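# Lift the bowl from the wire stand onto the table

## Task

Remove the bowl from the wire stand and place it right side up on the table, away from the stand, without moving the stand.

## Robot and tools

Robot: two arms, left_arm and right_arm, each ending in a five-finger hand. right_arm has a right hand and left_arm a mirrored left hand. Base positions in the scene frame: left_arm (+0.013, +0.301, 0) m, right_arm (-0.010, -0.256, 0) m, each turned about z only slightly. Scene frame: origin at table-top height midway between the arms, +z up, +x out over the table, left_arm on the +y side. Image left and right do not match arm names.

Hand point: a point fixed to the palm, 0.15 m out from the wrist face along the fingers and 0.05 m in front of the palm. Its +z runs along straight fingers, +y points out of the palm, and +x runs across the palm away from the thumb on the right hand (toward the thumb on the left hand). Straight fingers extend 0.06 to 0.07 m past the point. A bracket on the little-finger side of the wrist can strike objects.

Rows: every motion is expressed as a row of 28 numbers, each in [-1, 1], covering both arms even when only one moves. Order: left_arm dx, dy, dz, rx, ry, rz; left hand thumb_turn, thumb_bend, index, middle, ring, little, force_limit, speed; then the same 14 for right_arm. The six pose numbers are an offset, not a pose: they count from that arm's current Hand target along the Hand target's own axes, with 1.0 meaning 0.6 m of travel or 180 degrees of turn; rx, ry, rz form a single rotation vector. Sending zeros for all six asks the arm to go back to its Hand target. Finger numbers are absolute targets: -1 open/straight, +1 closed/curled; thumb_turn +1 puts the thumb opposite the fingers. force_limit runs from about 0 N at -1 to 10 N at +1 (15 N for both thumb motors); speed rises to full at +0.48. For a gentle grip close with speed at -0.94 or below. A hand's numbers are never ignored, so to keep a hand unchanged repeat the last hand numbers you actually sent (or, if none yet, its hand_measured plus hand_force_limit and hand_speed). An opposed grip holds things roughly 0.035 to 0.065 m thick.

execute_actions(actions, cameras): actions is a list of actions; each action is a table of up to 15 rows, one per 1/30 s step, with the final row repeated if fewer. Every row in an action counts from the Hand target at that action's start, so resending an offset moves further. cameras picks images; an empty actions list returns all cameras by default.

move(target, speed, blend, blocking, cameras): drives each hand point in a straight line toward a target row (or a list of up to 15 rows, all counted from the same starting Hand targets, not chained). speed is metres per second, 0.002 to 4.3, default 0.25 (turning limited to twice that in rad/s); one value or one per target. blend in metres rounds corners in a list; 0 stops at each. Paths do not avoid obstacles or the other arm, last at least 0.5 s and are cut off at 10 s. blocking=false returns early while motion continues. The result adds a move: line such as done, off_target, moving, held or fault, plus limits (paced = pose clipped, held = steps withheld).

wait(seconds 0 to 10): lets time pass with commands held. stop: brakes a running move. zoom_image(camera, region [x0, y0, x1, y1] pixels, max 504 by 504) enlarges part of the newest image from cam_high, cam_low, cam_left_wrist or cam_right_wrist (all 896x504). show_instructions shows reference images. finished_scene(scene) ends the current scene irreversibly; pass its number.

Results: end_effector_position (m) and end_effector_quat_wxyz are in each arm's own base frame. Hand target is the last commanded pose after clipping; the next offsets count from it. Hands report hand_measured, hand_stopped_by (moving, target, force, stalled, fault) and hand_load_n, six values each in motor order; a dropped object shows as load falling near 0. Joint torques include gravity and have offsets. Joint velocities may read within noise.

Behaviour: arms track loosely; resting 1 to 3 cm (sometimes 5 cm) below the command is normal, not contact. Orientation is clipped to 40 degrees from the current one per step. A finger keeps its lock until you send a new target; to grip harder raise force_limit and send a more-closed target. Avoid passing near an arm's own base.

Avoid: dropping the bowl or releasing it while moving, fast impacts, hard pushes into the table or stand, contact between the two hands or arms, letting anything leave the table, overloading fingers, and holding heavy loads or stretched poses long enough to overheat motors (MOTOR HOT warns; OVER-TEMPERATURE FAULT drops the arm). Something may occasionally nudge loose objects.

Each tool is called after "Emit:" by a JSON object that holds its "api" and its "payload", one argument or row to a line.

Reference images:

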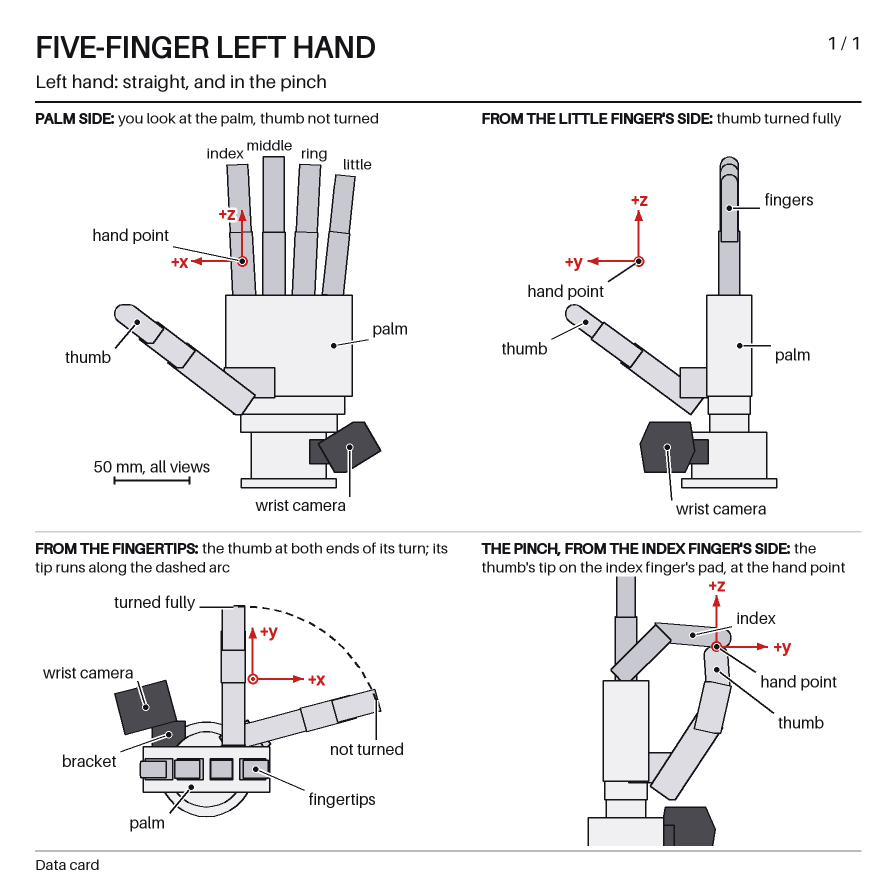

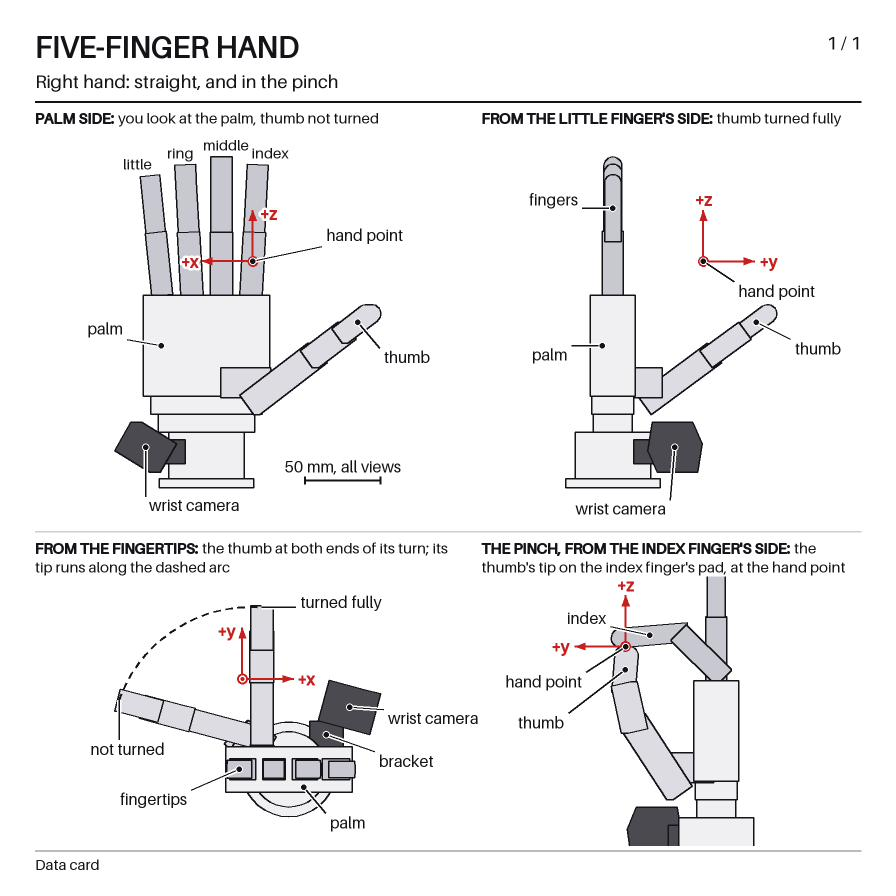

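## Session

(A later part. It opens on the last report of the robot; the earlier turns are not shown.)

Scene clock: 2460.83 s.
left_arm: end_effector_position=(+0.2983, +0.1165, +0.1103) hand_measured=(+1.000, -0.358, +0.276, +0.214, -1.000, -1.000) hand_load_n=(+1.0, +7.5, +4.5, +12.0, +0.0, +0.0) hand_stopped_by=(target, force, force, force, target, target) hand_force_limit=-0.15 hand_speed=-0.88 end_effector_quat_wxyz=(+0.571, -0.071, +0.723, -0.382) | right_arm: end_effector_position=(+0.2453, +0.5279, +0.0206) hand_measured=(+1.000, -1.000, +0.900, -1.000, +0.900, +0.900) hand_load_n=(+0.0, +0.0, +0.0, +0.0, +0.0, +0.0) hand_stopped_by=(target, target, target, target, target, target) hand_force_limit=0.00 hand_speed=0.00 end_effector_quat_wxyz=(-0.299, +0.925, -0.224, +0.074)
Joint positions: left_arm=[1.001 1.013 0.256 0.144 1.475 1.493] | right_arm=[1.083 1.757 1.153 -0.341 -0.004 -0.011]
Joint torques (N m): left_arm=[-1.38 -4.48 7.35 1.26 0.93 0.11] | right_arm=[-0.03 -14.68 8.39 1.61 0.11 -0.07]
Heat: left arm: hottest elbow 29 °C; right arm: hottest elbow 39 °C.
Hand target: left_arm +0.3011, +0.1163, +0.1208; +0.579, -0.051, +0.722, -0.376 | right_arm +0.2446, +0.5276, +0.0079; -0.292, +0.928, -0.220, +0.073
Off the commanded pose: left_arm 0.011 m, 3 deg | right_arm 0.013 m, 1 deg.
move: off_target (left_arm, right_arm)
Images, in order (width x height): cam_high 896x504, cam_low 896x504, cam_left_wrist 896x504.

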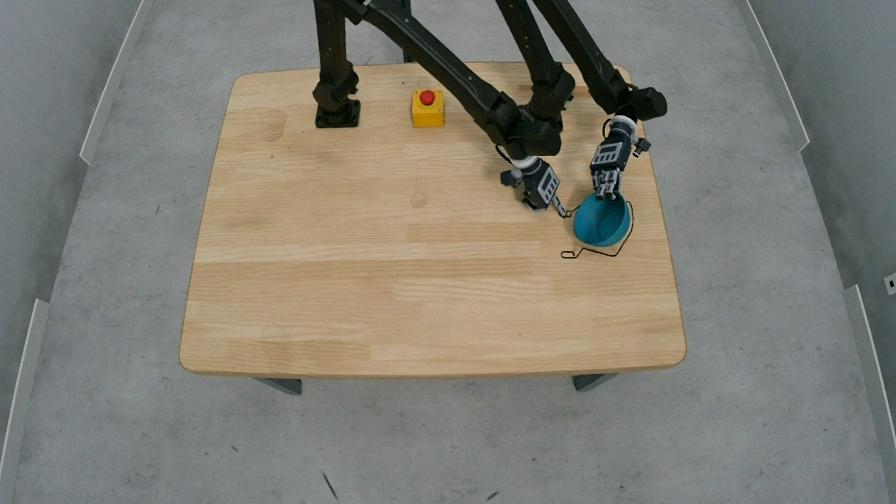

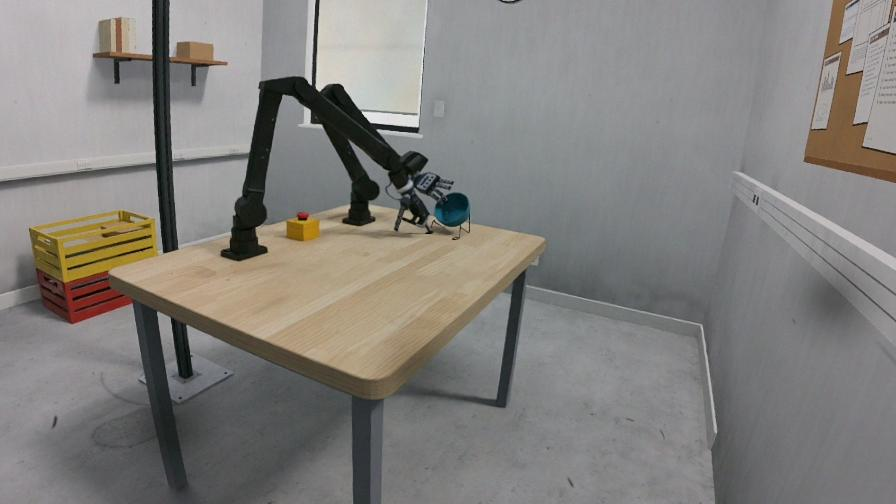

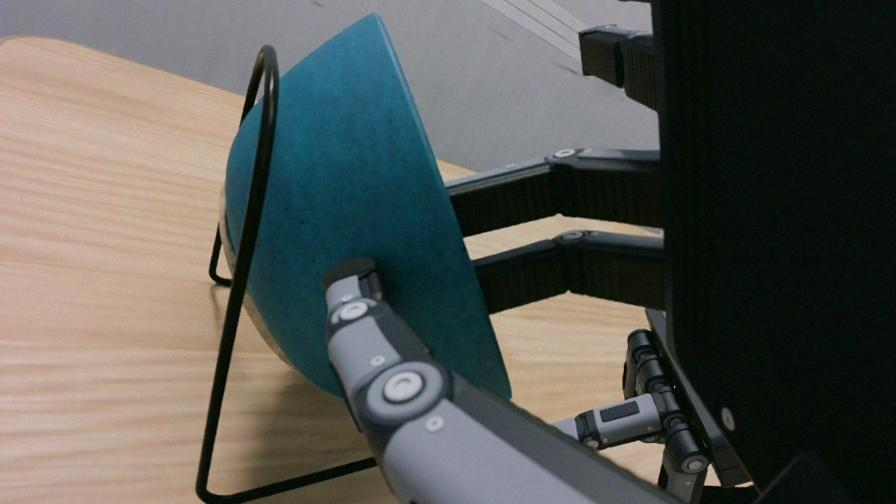

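Emit:
{"api": "move", "payload": {
  "target": [-0.010,-0.055,0.0018,0,0,0, 1,0.3,0.6,0.6,-1,-1,-0.15,-0.88, 0,0,0,0,0,0, 1,-1,0.9,-1,0.9,0.9,0,0],
  "speed": 0.06,
  "cameras": ["cam_high","cam_low","cam_left_wrist"]
}}

Emit:
{"api": "zoom_image", "payload": {
  "camera": "cam_high",
  "region": [530, 150, 670, 290]
}}

Emit:
{"api": "zoom_image", "payload": {
  "camera": "cam_low",
  "region": [400, 170, 490, 245]
}}

Scene clock: 2505.37 s.
left_arm: end_effector_position=(+0.2889, +0.0968, +0.1345) hand_measured=(+1.000, -0.358, +0.276, +0.214, -1.000, -1.000) hand_load_n=(+1.0, +7.5, +4.5, +12.0, +0.0, +0.0) hand_stopped_by=(target, force, force, force, target, target) hand_force_limit=-0.15 hand_speed=-0.88 end_effector_quat_wxyz=(+0.572, -0.073, +0.722, -0.382) | right_arm: end_effector_position=(+0.2453, +0.5279, +0.0206) hand_measured=(+1.000, -1.000, +0.900, -1.000, +0.900, +0.900) hand_load_n=(+0.0, +0.0, +0.0, -0.5, +0.0, +0.0) hand_stopped_by=(target, target, target, target, target, target) hand_force_limit=0.00 hand_speed=0.00 end_effector_quat_wxyz=(-0.299, +0.925, -0.224, +0.074)
Joint positions: left_arm=[0.987 0.813 0.233 0.069 1.461 1.389] | right_arm=[1.083 1.757 1.153 -0.341 -0.004 -0.011]
Joint torques (N m): left_arm=[-1.79 -2.9 8.53 1.1 0.78 0.11] | right_arm=[-0.03 -14.33 8.76 1.65 0.08 -0.08]
Heat: left arm: hottest elbow 30 °C; right arm: hottest elbow 37 °C.
Hand target: left_arm +0.2921, +0.0953, +0.1453; +0.579, -0.051, +0.722, -0.376 | right_arm +0.2446, +0.5276, +0.0079; -0.292, +0.928, -0.220, +0.073
Off the commanded pose: left_arm 0.011 m, 3 deg | right_arm 0.013 m, 1 deg.
move: off_target (left_arm, right_arm)
Images, in order (width x height): cam_high 896x504, cam_low 896x504, cam_left_wrist 896x504.

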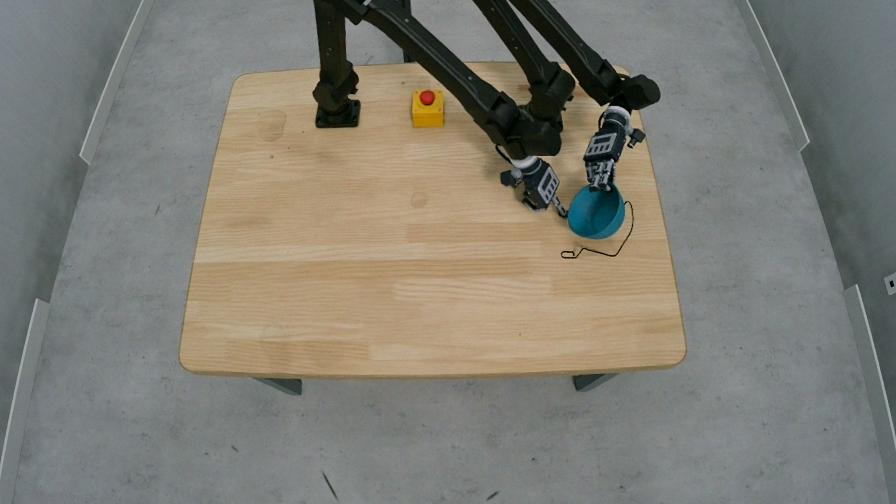

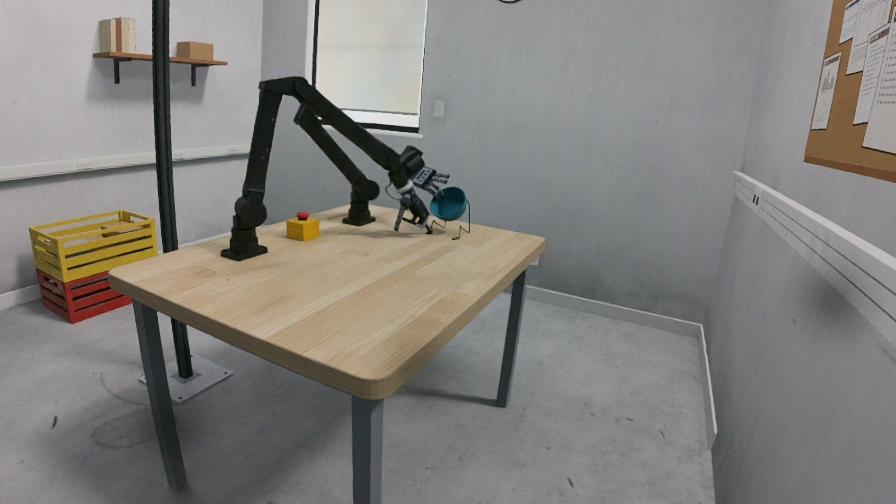

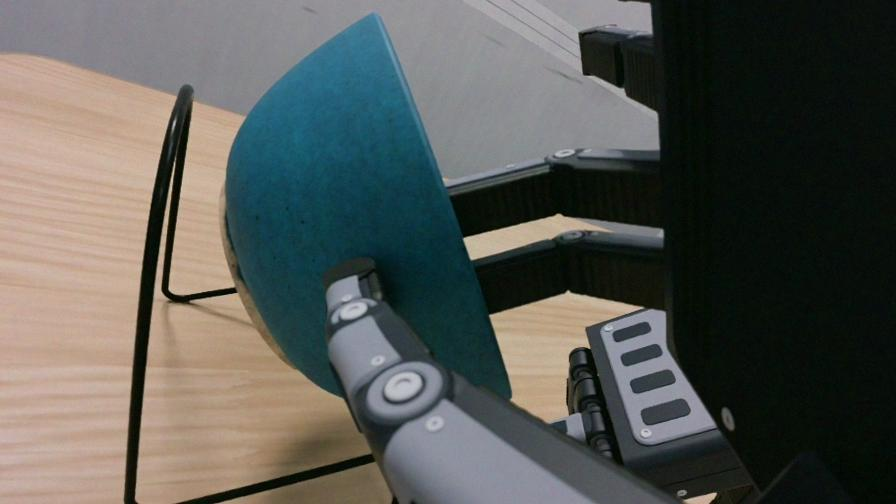

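Scaled by 3.600 from the camera's 896x504 image, which has a finer 1280x720 frame.

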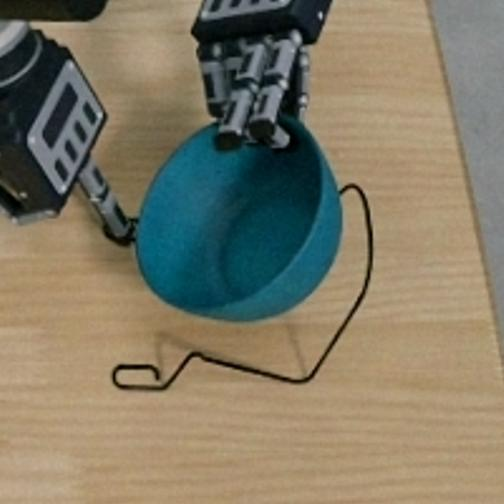

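Scaled by 5.600 from the camera's 896x504 image, which has a finer 1280x720 frame.

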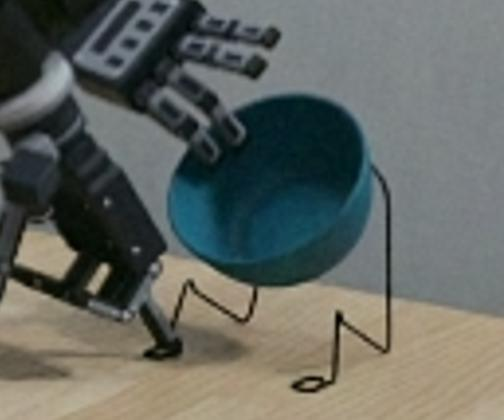

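Emit:
{"api": "move", "payload": {
  "target": [
    [-0.02,-0.02,0,0,0,0, 1,0.3,0.6,0.6,-1,-1,-0.15,-0.88, 0,0,-0.1,0,0,0, 1,-1,0.9,-1,0.9,0.9,0,0],
    [-0.0532,-0.0401,-0.0032,0,0,0, 1,0.3,0.6,0.6,-1,-1,-0.15,-0.88, 0,0,-0.22,0,0,0, 1,-1,0.9,-1,0.9,0.9,0,0],
    [-0.0532,-0.0401,-0.0032,0,0,0, 1,0.3,0.6,0.6,-1,-1,-0.15,-0.88, 0.337,0.309,-0.726,0,0,0, 1,-1,0.9,-1,0.9,0.9,0,0]
  ],
  "speed": [0.08,0.15,0.25],
  "blend": [0.02,0.03,0],
  "cameras": ["cam_high","cam_low","cam_left_wrist"]
}}

Emit:
{"api": "zoom_image", "payload": {
  "camera": "cam_high",
  "region": [530, 150, 670, 290]
}}

Emit:
{"api": "zoom_image", "payload": {
  "camera": "cam_low",
  "region": [400, 150, 510, 245]
}}

Scene clock: 2577.73 s.
left_arm: end_effector_position=(+0.2784, +0.0798, +0.1439) hand_measured=(+1.000, -0.358, +0.276, +0.214, -1.000, -1.000) hand_load_n=(+1.0, +7.5, +5.5, +11.5, +0.0, +0.0) hand_stopped_by=(target, force, force, force, target, target) hand_force_limit=-0.15 hand_speed=-0.88 end_effector_quat_wxyz=(+0.554, -0.098, +0.722, -0.403) | right_arm: end_effector_position=(+0.2300, +0.0802, +0.2415) hand_measured=(+1.000, -1.000, +0.900, -1.000, +0.900, +0.900) hand_load_n=(+0.0, +0.0, +0.0, +0.0, +0.0, +0.0) hand_stopped_by=(target, target, target, target, target, target) hand_force_limit=0.00 hand_speed=0.00 end_effector_quat_wxyz=(-0.288, +0.928, -0.230, +0.055)
Joint positions: left_arm=[0.983 0.695 0.249 -0.14 1.459 1.39] | right_arm=[0.05 0.882 0.986 -1.37 -0.519 -0.954]
Joint torques (N m): left_arm=[-1.2 -1.85 14.84 1.18 1 0.21] | right_arm=[-1.32 -2.2 13.79 0.65 -0.41 -0.16]
Heat: left arm: hottest elbow 32 °C; right arm: hottest elbow 36 °C.
Hand target: left_arm +0.2920, +0.0953, +0.1853; +0.579, -0.051, +0.722, -0.376 | right_arm +0.2418, +0.0783, +0.2591; -0.293, +0.928, -0.221, +0.073
Off the commanded pose: left_arm 0.046 m, 7 deg | right_arm 0.021 m, 2 deg.
move: off_target (left_arm, right_arm)
Images, in order (width x height): cam_high 896x504, cam_low 896x504, cam_left_wrist 896x504.

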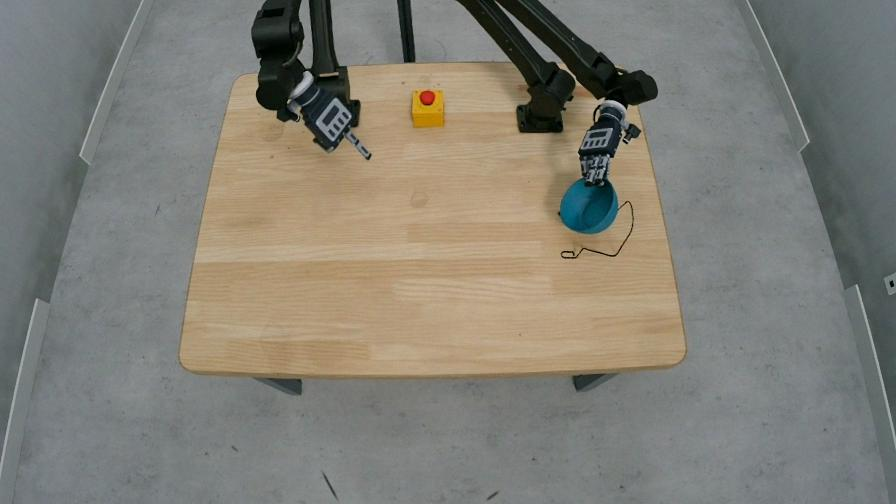

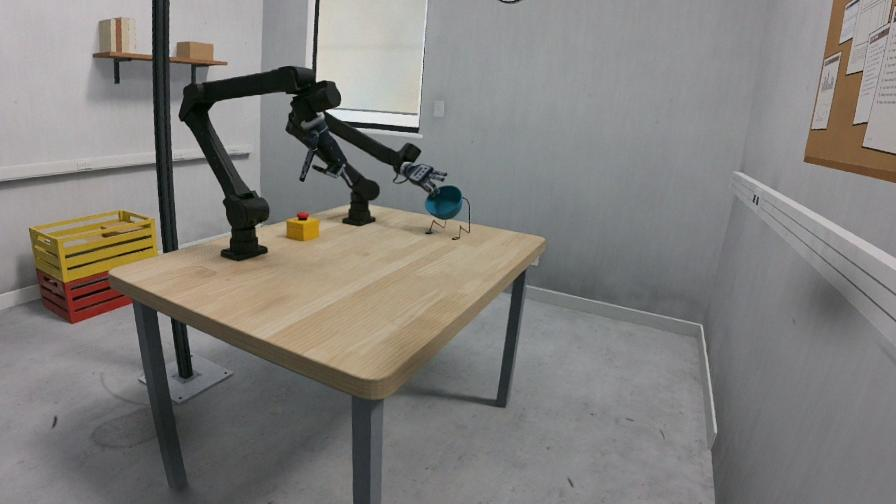

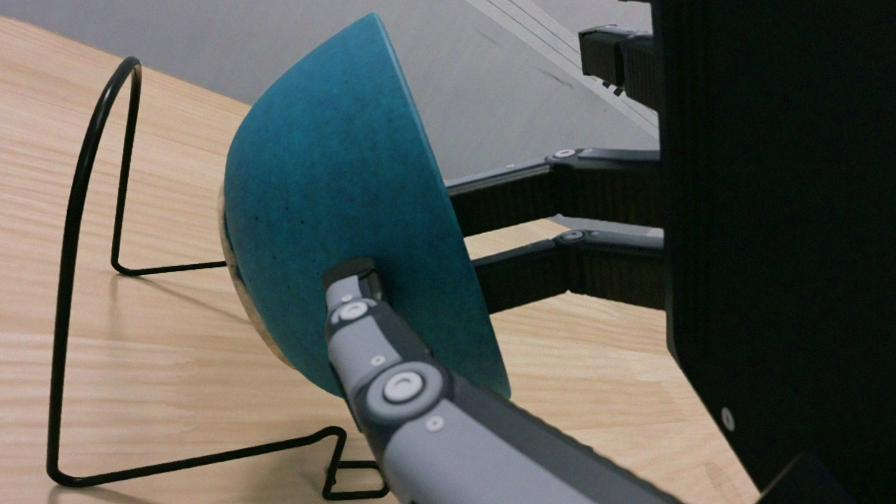

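Scaled by 3.600 from the camera's 896x504 image, which has a finer 1280x720 frame.

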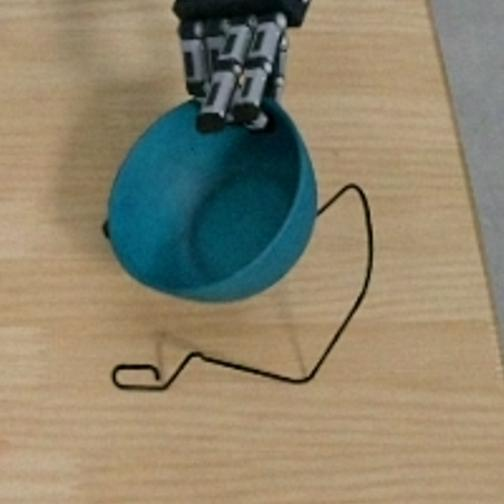

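Scaled by 4.582 from the camera's 896x504 image, which has a finer 1280x720 frame.

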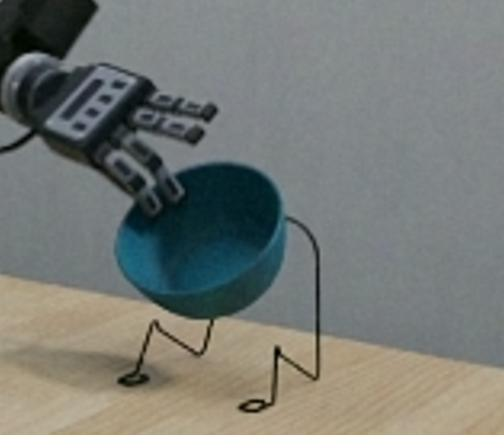

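Emit:
{"api": "move", "payload": {
  "target": [
    [0.0735,-0.1022,0.2373,0.017,-0.014,-0.11, 1,0.3,0.6,0.6,-1,-1,-0.15,-0.88, 0,0,0,0,0,0, 1,-1,0.9,-1,0.9,0.9,0,0],
    [0.196,-0.2017,0.4962,0.0343,-0.0284,-0.227, 1,0.3,0.6,0.6,-1,-1,-0.15,-0.88, 0,0,0,0,0,0, 1,-1,0.9,-1,0.9,0.9,0,0]
  ],
  "speed": [0.12,0.15],
  "blend": [0.03,0],
  "cameras": ["cam_high","cam_low","cam_left_wrist"]
}}

Emit:
{"api": "zoom_image", "payload": {
  "camera": "cam_high",
  "region": [470, 150, 670, 350]
}}

Emit:
{"api": "zoom_image", "payload": {
  "camera": "cam_low",
  "region": [370, 130, 510, 280]
}}

Scene clock: 2710.70 s.
left_arm: end_effector_position=(+0.4429, -0.1805, +0.1038) hand_measured=(+1.000, -0.358, +0.276, +0.214, -1.000, -1.000) hand_load_n=(+0.5, +7.5, +10.5, +10.0, +0.0, +0.0) hand_stopped_by=(target, force, force, force, target, target) hand_force_limit=-0.15 hand_speed=-0.88 end_effector_quat_wxyz=(+0.416, -0.313, +0.648, -0.556) | right_arm: end_effector_position=(+0.2301, +0.0802, +0.2415) hand_measured=(+1.000, -1.000, +0.900, -1.000, +0.900, +0.900) hand_load_n=(+0.0, +0.0, +0.0, +0.0, +0.0, +0.0) hand_stopped_by=(target, target, target, target, target, target) hand_force_limit=0.00 hand_speed=0.00 end_effector_quat_wxyz=(-0.287, +0.928, -0.230, +0.056)
Joint positions: left_arm=[-0.261 1.432 0.353 1.043 0.218 0.2] | right_arm=[0.05 0.882 0.986 -1.37 -0.519 -0.955]
Joint torques (N m): left_arm=[-1.85 -8.35 10.5 4.11 0.05 -0.1] | right_arm=[-0.85 -2.78 13.78 0.28 -0.31 -0.17]
Heat: left arm: hottest elbow 40 °C; right arm: hottest elbow 43 °C.
Hand target: left_arm +0.4700, -0.1950, +0.1503; +0.444, -0.285, +0.612, -0.589 | right_arm +0.2418, +0.0783, +0.2591; -0.292, +0.928, -0.221, +0.073
Off the commanded pose: left_arm 0.056 m, 7 deg | right_arm 0.021 m, 2 deg.
move: off_target (left_arm, right_arm)
Images, in order (width x height): cam_high 896x504, cam_low 896x504, cam_left_wrist 896x504.

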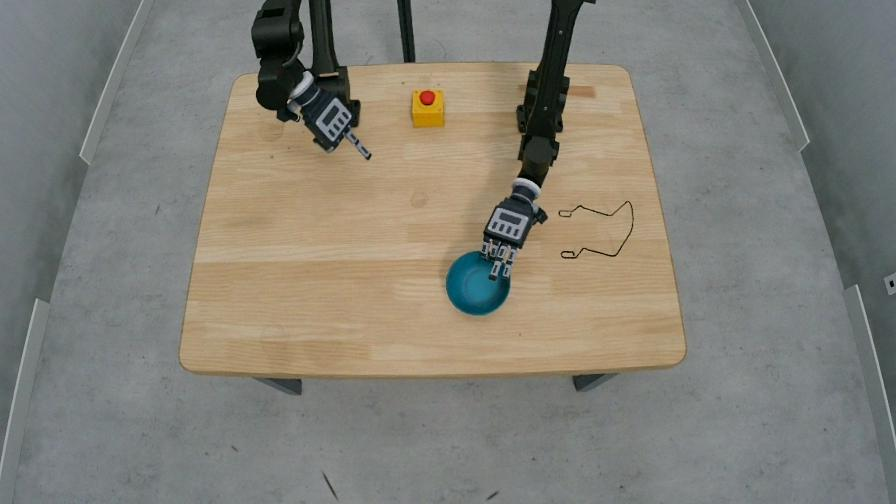

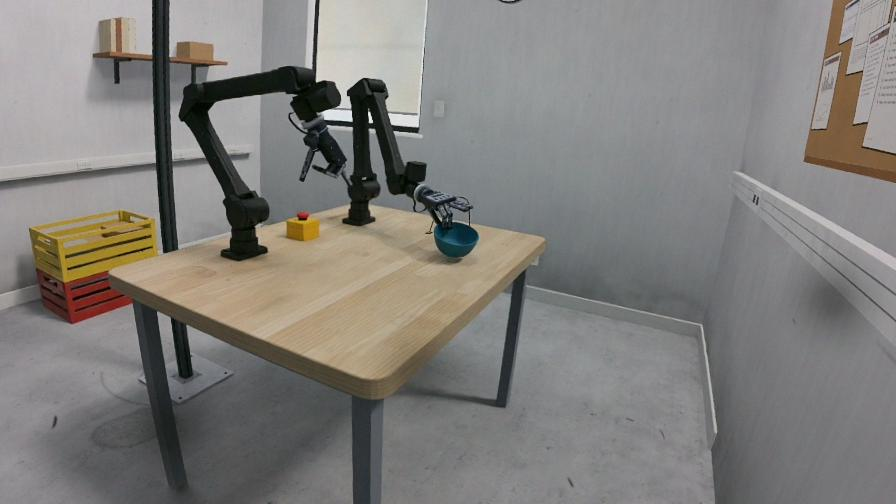

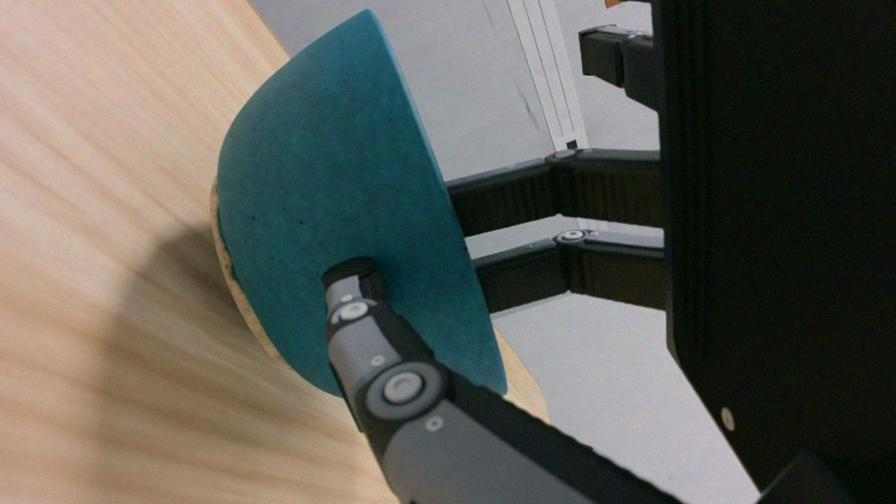

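Scaled by 2.520 from the camera's 896x504 image, which has a finer 1280x720 frame.

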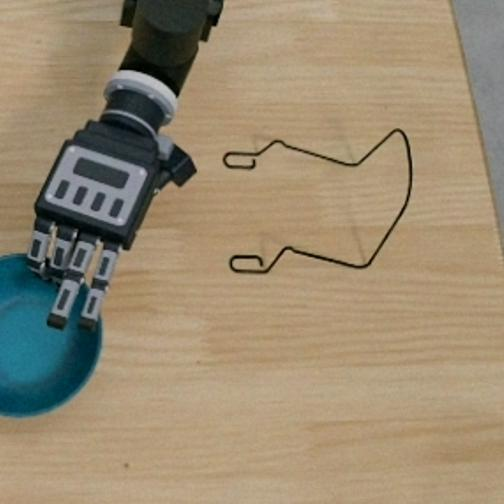

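Scaled by 3.360 from the camera's 896x504 image, which has a finer 1280x720 frame.

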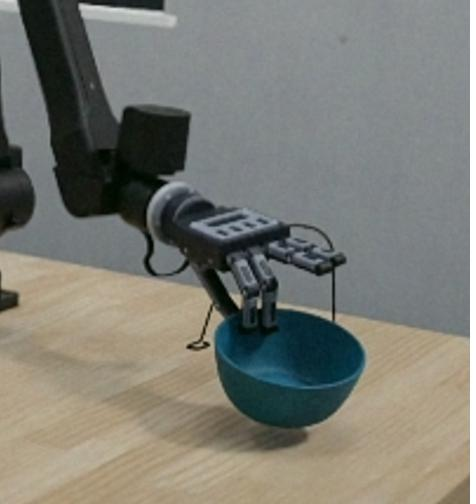

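Emit:
{"api": "move", "payload": {
  "target": [0.0121,0.0568,-0.0051,0,0,0, 1,0.3,0.6,0.6,-1,-1,-0.15,-0.88, 0,0,0,0,0,0, 1,-1,0.9,-1,0.9,0.9,0,0],
  "speed": 0.08,
  "cameras": ["cam_high","cam_low"]
}}

Emit:
{"api": "zoom_image", "payload": {
  "camera": "cam_low",
  "region": [370, 150, 520, 280]
}}

Scene clock: 2731.40 s.
left_arm: end_effector_position=(+0.4498, -0.1823, +0.0832) hand_measured=(+1.000, -0.358, +0.276, +0.214, -1.000, -1.000) hand_load_n=(+1.5, +8.0, +7.0, +7.5, +0.0, +0.0) hand_stopped_by=(target, force, force, force, target, target) hand_force_limit=-0.15 hand_speed=-0.88 end_effector_quat_wxyz=(+0.424, -0.308, +0.639, -0.564) | right_arm: end_effector_position=(+0.2301, +0.0802, +0.2415) hand_measured=(+1.000, -1.000, +0.900, -1.000, +0.900, +0.900) hand_load_n=(+0.0, +0.0, +0.5, +0.0, +0.0, +0.5) hand_stopped_by=(target, target, target, target, target, target) hand_force_limit=0.00 hand_speed=0.00 end_effector_quat_wxyz=(-0.287, +0.928, -0.230, +0.056)
Joint positions: left_arm=[-0.261 1.576 0.353 1.218 0.216 0.197] | right_arm=[0.05 0.882 0.986 -1.37 -0.519 -0.955]
Joint torques (N m): left_arm=[-1.9 -8.53 8.18 3.64 0.04 -0.05] | right_arm=[-1.2 -3.78 13.96 0.36 -0.32 -0.21]
Heat: left arm: hottest elbow 38 °C; right arm: hottest elbow 43 °C.
Hand target: left_arm +0.4701, -0.1949, +0.1154; +0.444, -0.285, +0.612, -0.589 | right_arm +0.2418, +0.0783, +0.2591; -0.292, +0.928, -0.221, +0.073
Off the commanded pose: left_arm 0.040 m, 5 deg | right_arm 0.021 m, 2 deg.
move: off_target (left_arm, right_arm)
Images, in order (width x height): cam_high 896x504, cam_low 896x504.

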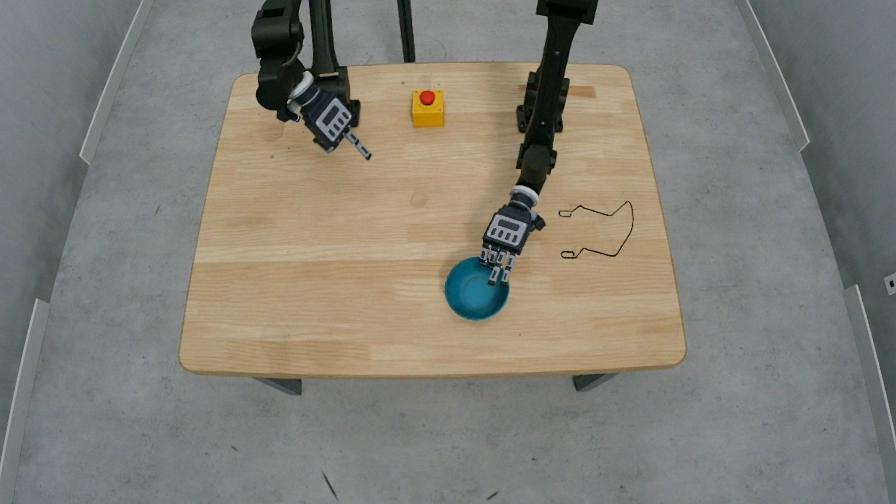

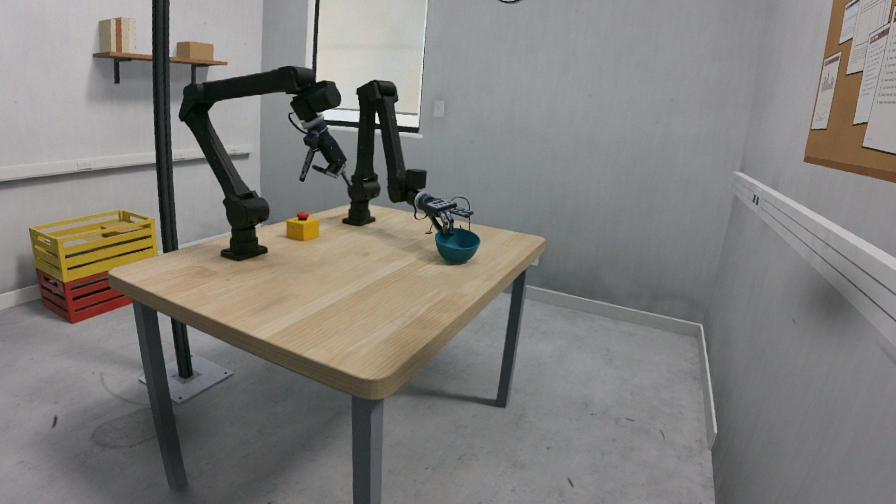

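Scaled by 3.360 from the camera's 896x504 image, which has a finer 1280x720 frame.

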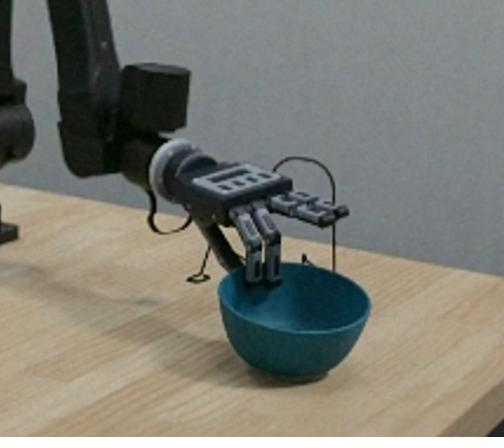

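Emit:
{"api": "move", "payload": {
  "target": [0.0062,0.0292,-0.0026,0,0,0, 1,0.3,0.6,0.6,-1,-1,-0.15,-0.88, 0,0,0,0,0,0, 1,-1,0.9,-1,0.9,0.9,0,0],
  "speed": 0.05,
  "cameras": ["cam_low"]
}}

Emit:
{"api": "zoom_image", "payload": {
  "camera": "cam_low",
  "region": [410, 200, 500, 280]
}}

Scene clock: 2741.50 s.
left_arm: end_effector_position=(+0.4538, -0.1835, +0.0740) hand_measured=(+1.000, -0.358, +0.276, +0.214, -1.000, -1.000) hand_load_n=(+1.5, +7.5, +3.5, +4.5, +0.0, +0.0) hand_stopped_by=(target, force, force, force, target, target) hand_force_limit=-0.15 hand_speed=-0.88 end_effector_quat_wxyz=(+0.429, -0.304, +0.632, -0.569) | right_arm: end_effector_position=(+0.2301, +0.0802, +0.2415) hand_measured=(+1.000, -1.000, +0.900, -1.000, +0.900, +0.900) hand_load_n=(+0.0, +0.0, +0.0, +0.0, +0.0, +0.0) hand_stopped_by=(target, target, target, target, target, target) hand_force_limit=0.00 hand_speed=0.00 end_effector_quat_wxyz=(-0.287, +0.928, -0.230, +0.056)
Joint positions: left_arm=[-0.261 1.653 0.359 1.311 0.216 0.194] | right_arm=[0.05 0.882 0.986 -1.37 -0.519 -0.955]
Joint torques (N m): left_arm=[-1.96 -8.47 7.02 3.38 0.03 -0.03] | right_arm=[-0.91 -2.78 14.06 0.34 -0.36 -0.18]
Heat: left arm: hottest elbow 36 °C; right arm: hottest elbow 43 °C.
Hand target: left_arm +0.4700, -0.1949, +0.0973; +0.444, -0.285, +0.612, -0.589 | right_arm +0.2418, +0.0783, +0.2591; -0.292, +0.928, -0.221, +0.073
Off the commanded pose: left_arm 0.031 m, 4 deg | right_arm 0.021 m, 2 deg.
move: off_target (left_arm, right_arm)
Images, in order (width x height): cam_low 896x504.

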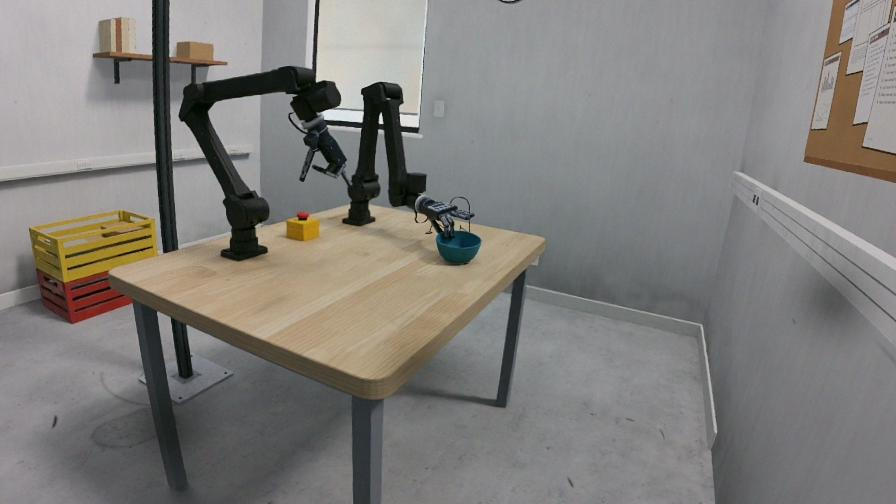

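Scaled by 5.600 from the camera's 896x504 image, which has a finer 1280x720 frame.

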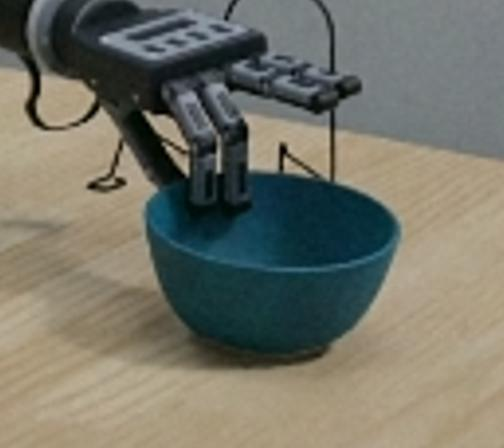

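Emit:
{"api": "move", "payload": {
  "target": [0.0035,0.0162,-0.0015,0,0,0, 1,0.3,0.6,0.6,-1,-1,-0.15,-0.88, 0,0,0,0,0,0, 1,-1,0.9,-1,0.9,0.9,0,0],
  "speed": 0.04,
  "cameras": ["cam_low","cam_left_wrist"]
}}

Emit:
{"api": "zoom_image", "payload": {
  "camera": "cam_low",
  "region": [410, 200, 500, 280]
}}

Scene clock: 2757.70 s.
left_arm: end_effector_position=(+0.4560, -0.1837, +0.0676) hand_measured=(+1.000, -0.358, +0.276, +0.216, -1.000, -1.000) hand_load_n=(+1.5, +5.5, +2.5, +3.5, +0.0, +0.0) hand_stopped_by=(target, force, force, force, target, target) hand_force_limit=-0.15 hand_speed=-0.88 end_effector_quat_wxyz=(+0.432, -0.303, +0.629, -0.571) | right_arm: end_effector_position=(+0.2301, +0.0802, +0.2415) hand_measured=(+1.000, -1.000, +0.900, -1.000, +0.900, +0.900) hand_load_n=(+0.0, +0.0, +0.0, -0.5, +0.0, +0.0) hand_stopped_by=(target, target, target, target, target, target) hand_force_limit=0.00 hand_speed=0.00 end_effector_quat_wxyz=(-0.287, +0.928, -0.230, +0.056)
Joint positions: left_arm=[-0.261 1.697 0.363 1.36 0.214 0.194] | right_arm=[0.05 0.882 0.986 -1.37 -0.519 -0.955]
Joint torques (N m): left_arm=[-1.9 -8.82 6.37 3.21 0.1 -0.02] | right_arm=[-0.56 -2.9 13.97 0.32 -0.32 -0.21]
Heat: left arm: hottest elbow 34 °C; right arm: hottest elbow 43 °C.
Hand target: left_arm +0.4701, -0.1949, +0.0875; +0.444, -0.285, +0.612, -0.589 | right_arm +0.2418, +0.0783, +0.2591; -0.292, +0.928, -0.221, +0.073
Off the commanded pose: left_arm 0.027 m, 4 deg | right_arm 0.021 m, 2 deg.
move: off_target (left_arm, right_arm)
Images, in order (width x height): cam_low 896x504, cam_left_wrist 896x504.

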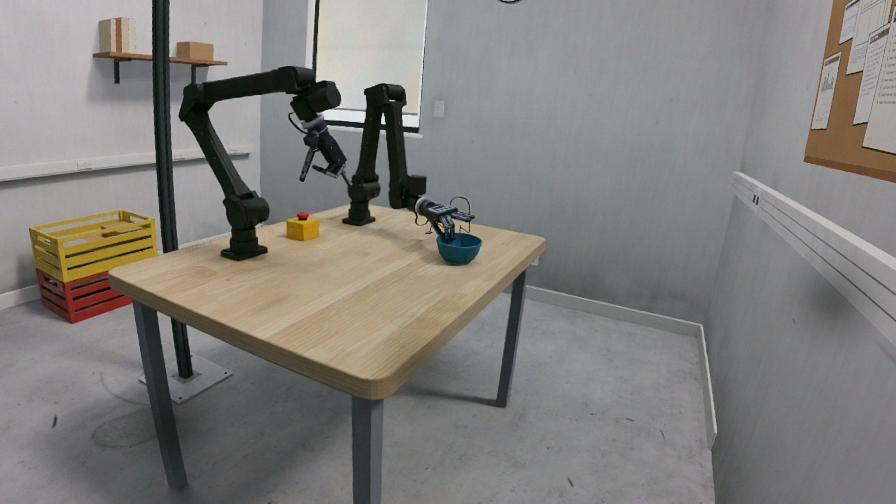

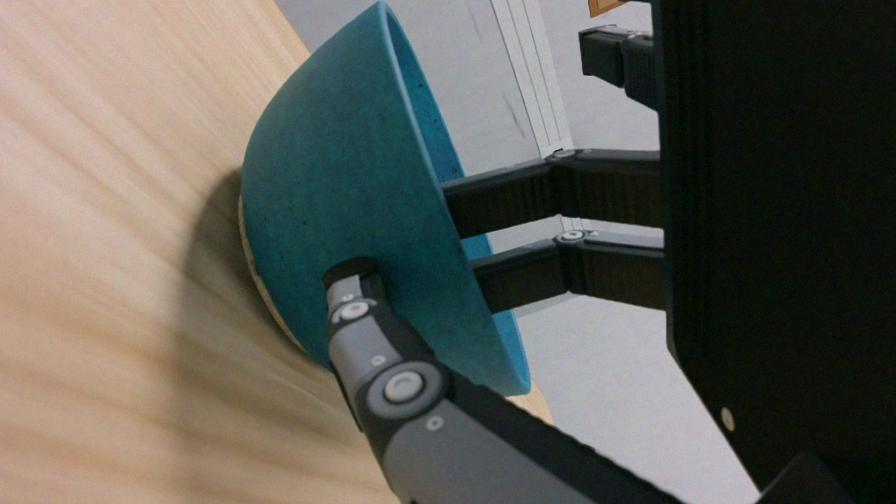

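Scaled by 5.600 from the camera's 896x504 image, which has a finer 1280x720 frame.

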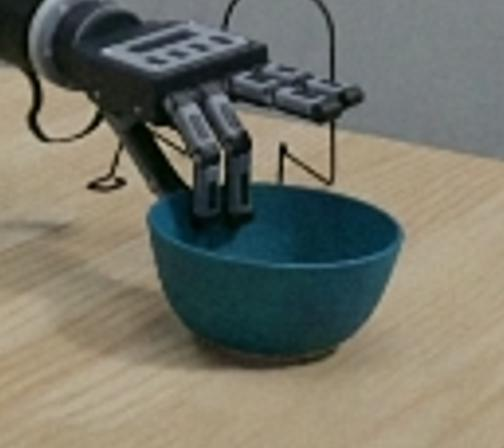

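Emit:
{"api": "move", "payload": {
  "target": [0.0035,0.0162,-0.0015,0,0,0, 1,0.3,0.6,0.6,-1,-1,-0.15,-0.88, 0,0,0,0,0,0, 1,-1,0.9,-1,0.9,0.9,0,0],
  "speed": 0.04,
  "cameras": ["cam_low","cam_left_wrist"]
}}

Emit:
{"api": "zoom_image", "payload": {
  "camera": "cam_low",
  "region": [410, 200, 500, 280]
}}

Scene clock: 2771.37 s.
left_arm: end_effector_position=(+0.4586, -0.1841, +0.0627) hand_measured=(+1.000, -0.358, +0.276, +0.216, -1.000, -1.000) hand_load_n=(+1.0, +5.0, +2.5, +2.5, +0.0, +0.0) hand_stopped_by=(target, force, force, force, target, target) hand_force_limit=-0.15 hand_speed=-0.88 end_effector_quat_wxyz=(+0.435, -0.301, +0.625, -0.574) | right_arm: end_effector_position=(+0.2301, +0.0802, +0.2415) hand_measured=(+1.000, -1.000, +0.900, -1.000, +0.900, +0.900) hand_load_n=(+0.0, +0.0, +0.0, +0.0, +0.0, +0.0) hand_stopped_by=(target, target, target, target, target, target) hand_force_limit=0.00 hand_speed=0.00 end_effector_quat_wxyz=(-0.287, +0.928, -0.230, +0.056)
Joint positions: left_arm=[-0.261 1.74 0.369 1.41 0.212 0.193] | right_arm=[0.05 0.882 0.986 -1.37 -0.519 -0.955]
Joint torques (N m): left_arm=[-1.96 -9.05 5.72 2.96 0.14 -0.01] | right_arm=[-0.97 -2.9 13.79 0.38 -0.35 -0.18]
Heat: left arm: hottest elbow 33 °C; right arm: hottest elbow 44 °C.
Hand target: left_arm +0.4700, -0.1949, +0.0775; +0.444, -0.285, +0.612, -0.589 | right_arm +0.2418, +0.0783, +0.2591; -0.292, +0.928, -0.221, +0.073
Off the commanded pose: left_arm 0.022 m, 3 deg | right_arm 0.021 m, 2 deg.
move: off_target (left_arm, right_arm)
Images, in order (width x height): cam_low 896x504, cam_left_wrist 896x504.

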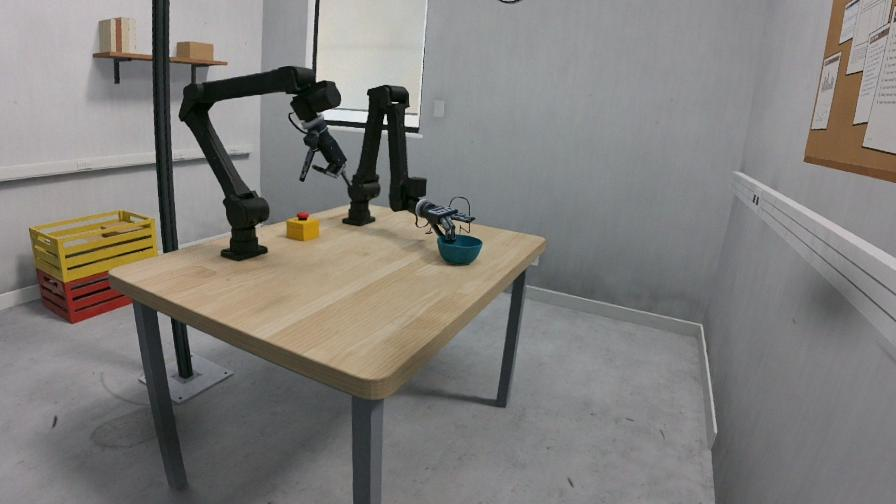

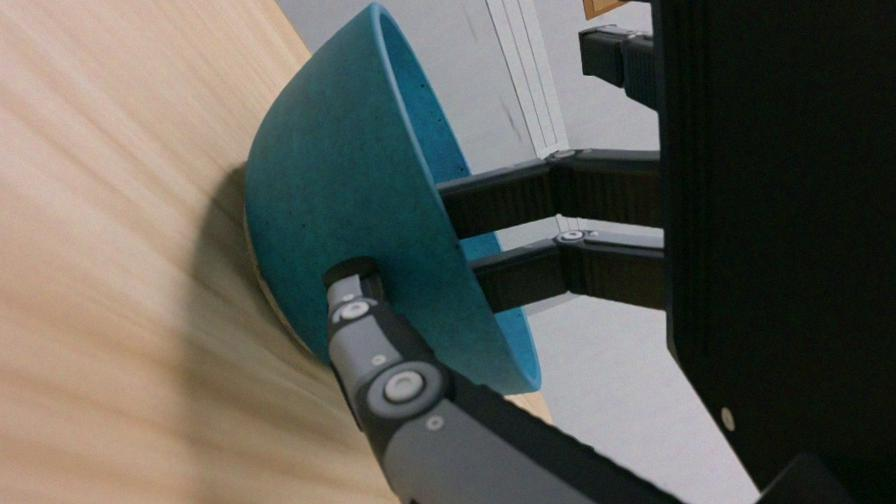

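Scaled by 5.600 from the camera's 896x504 image, which has a finer 1280x720 frame.

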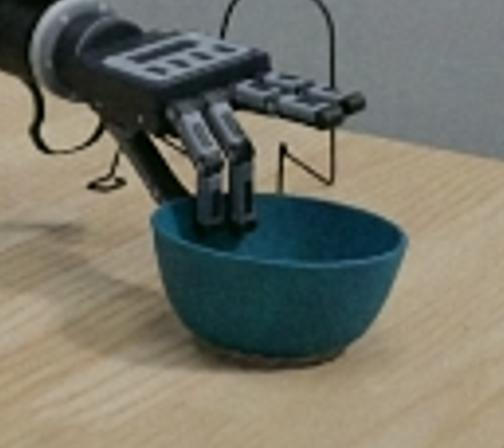

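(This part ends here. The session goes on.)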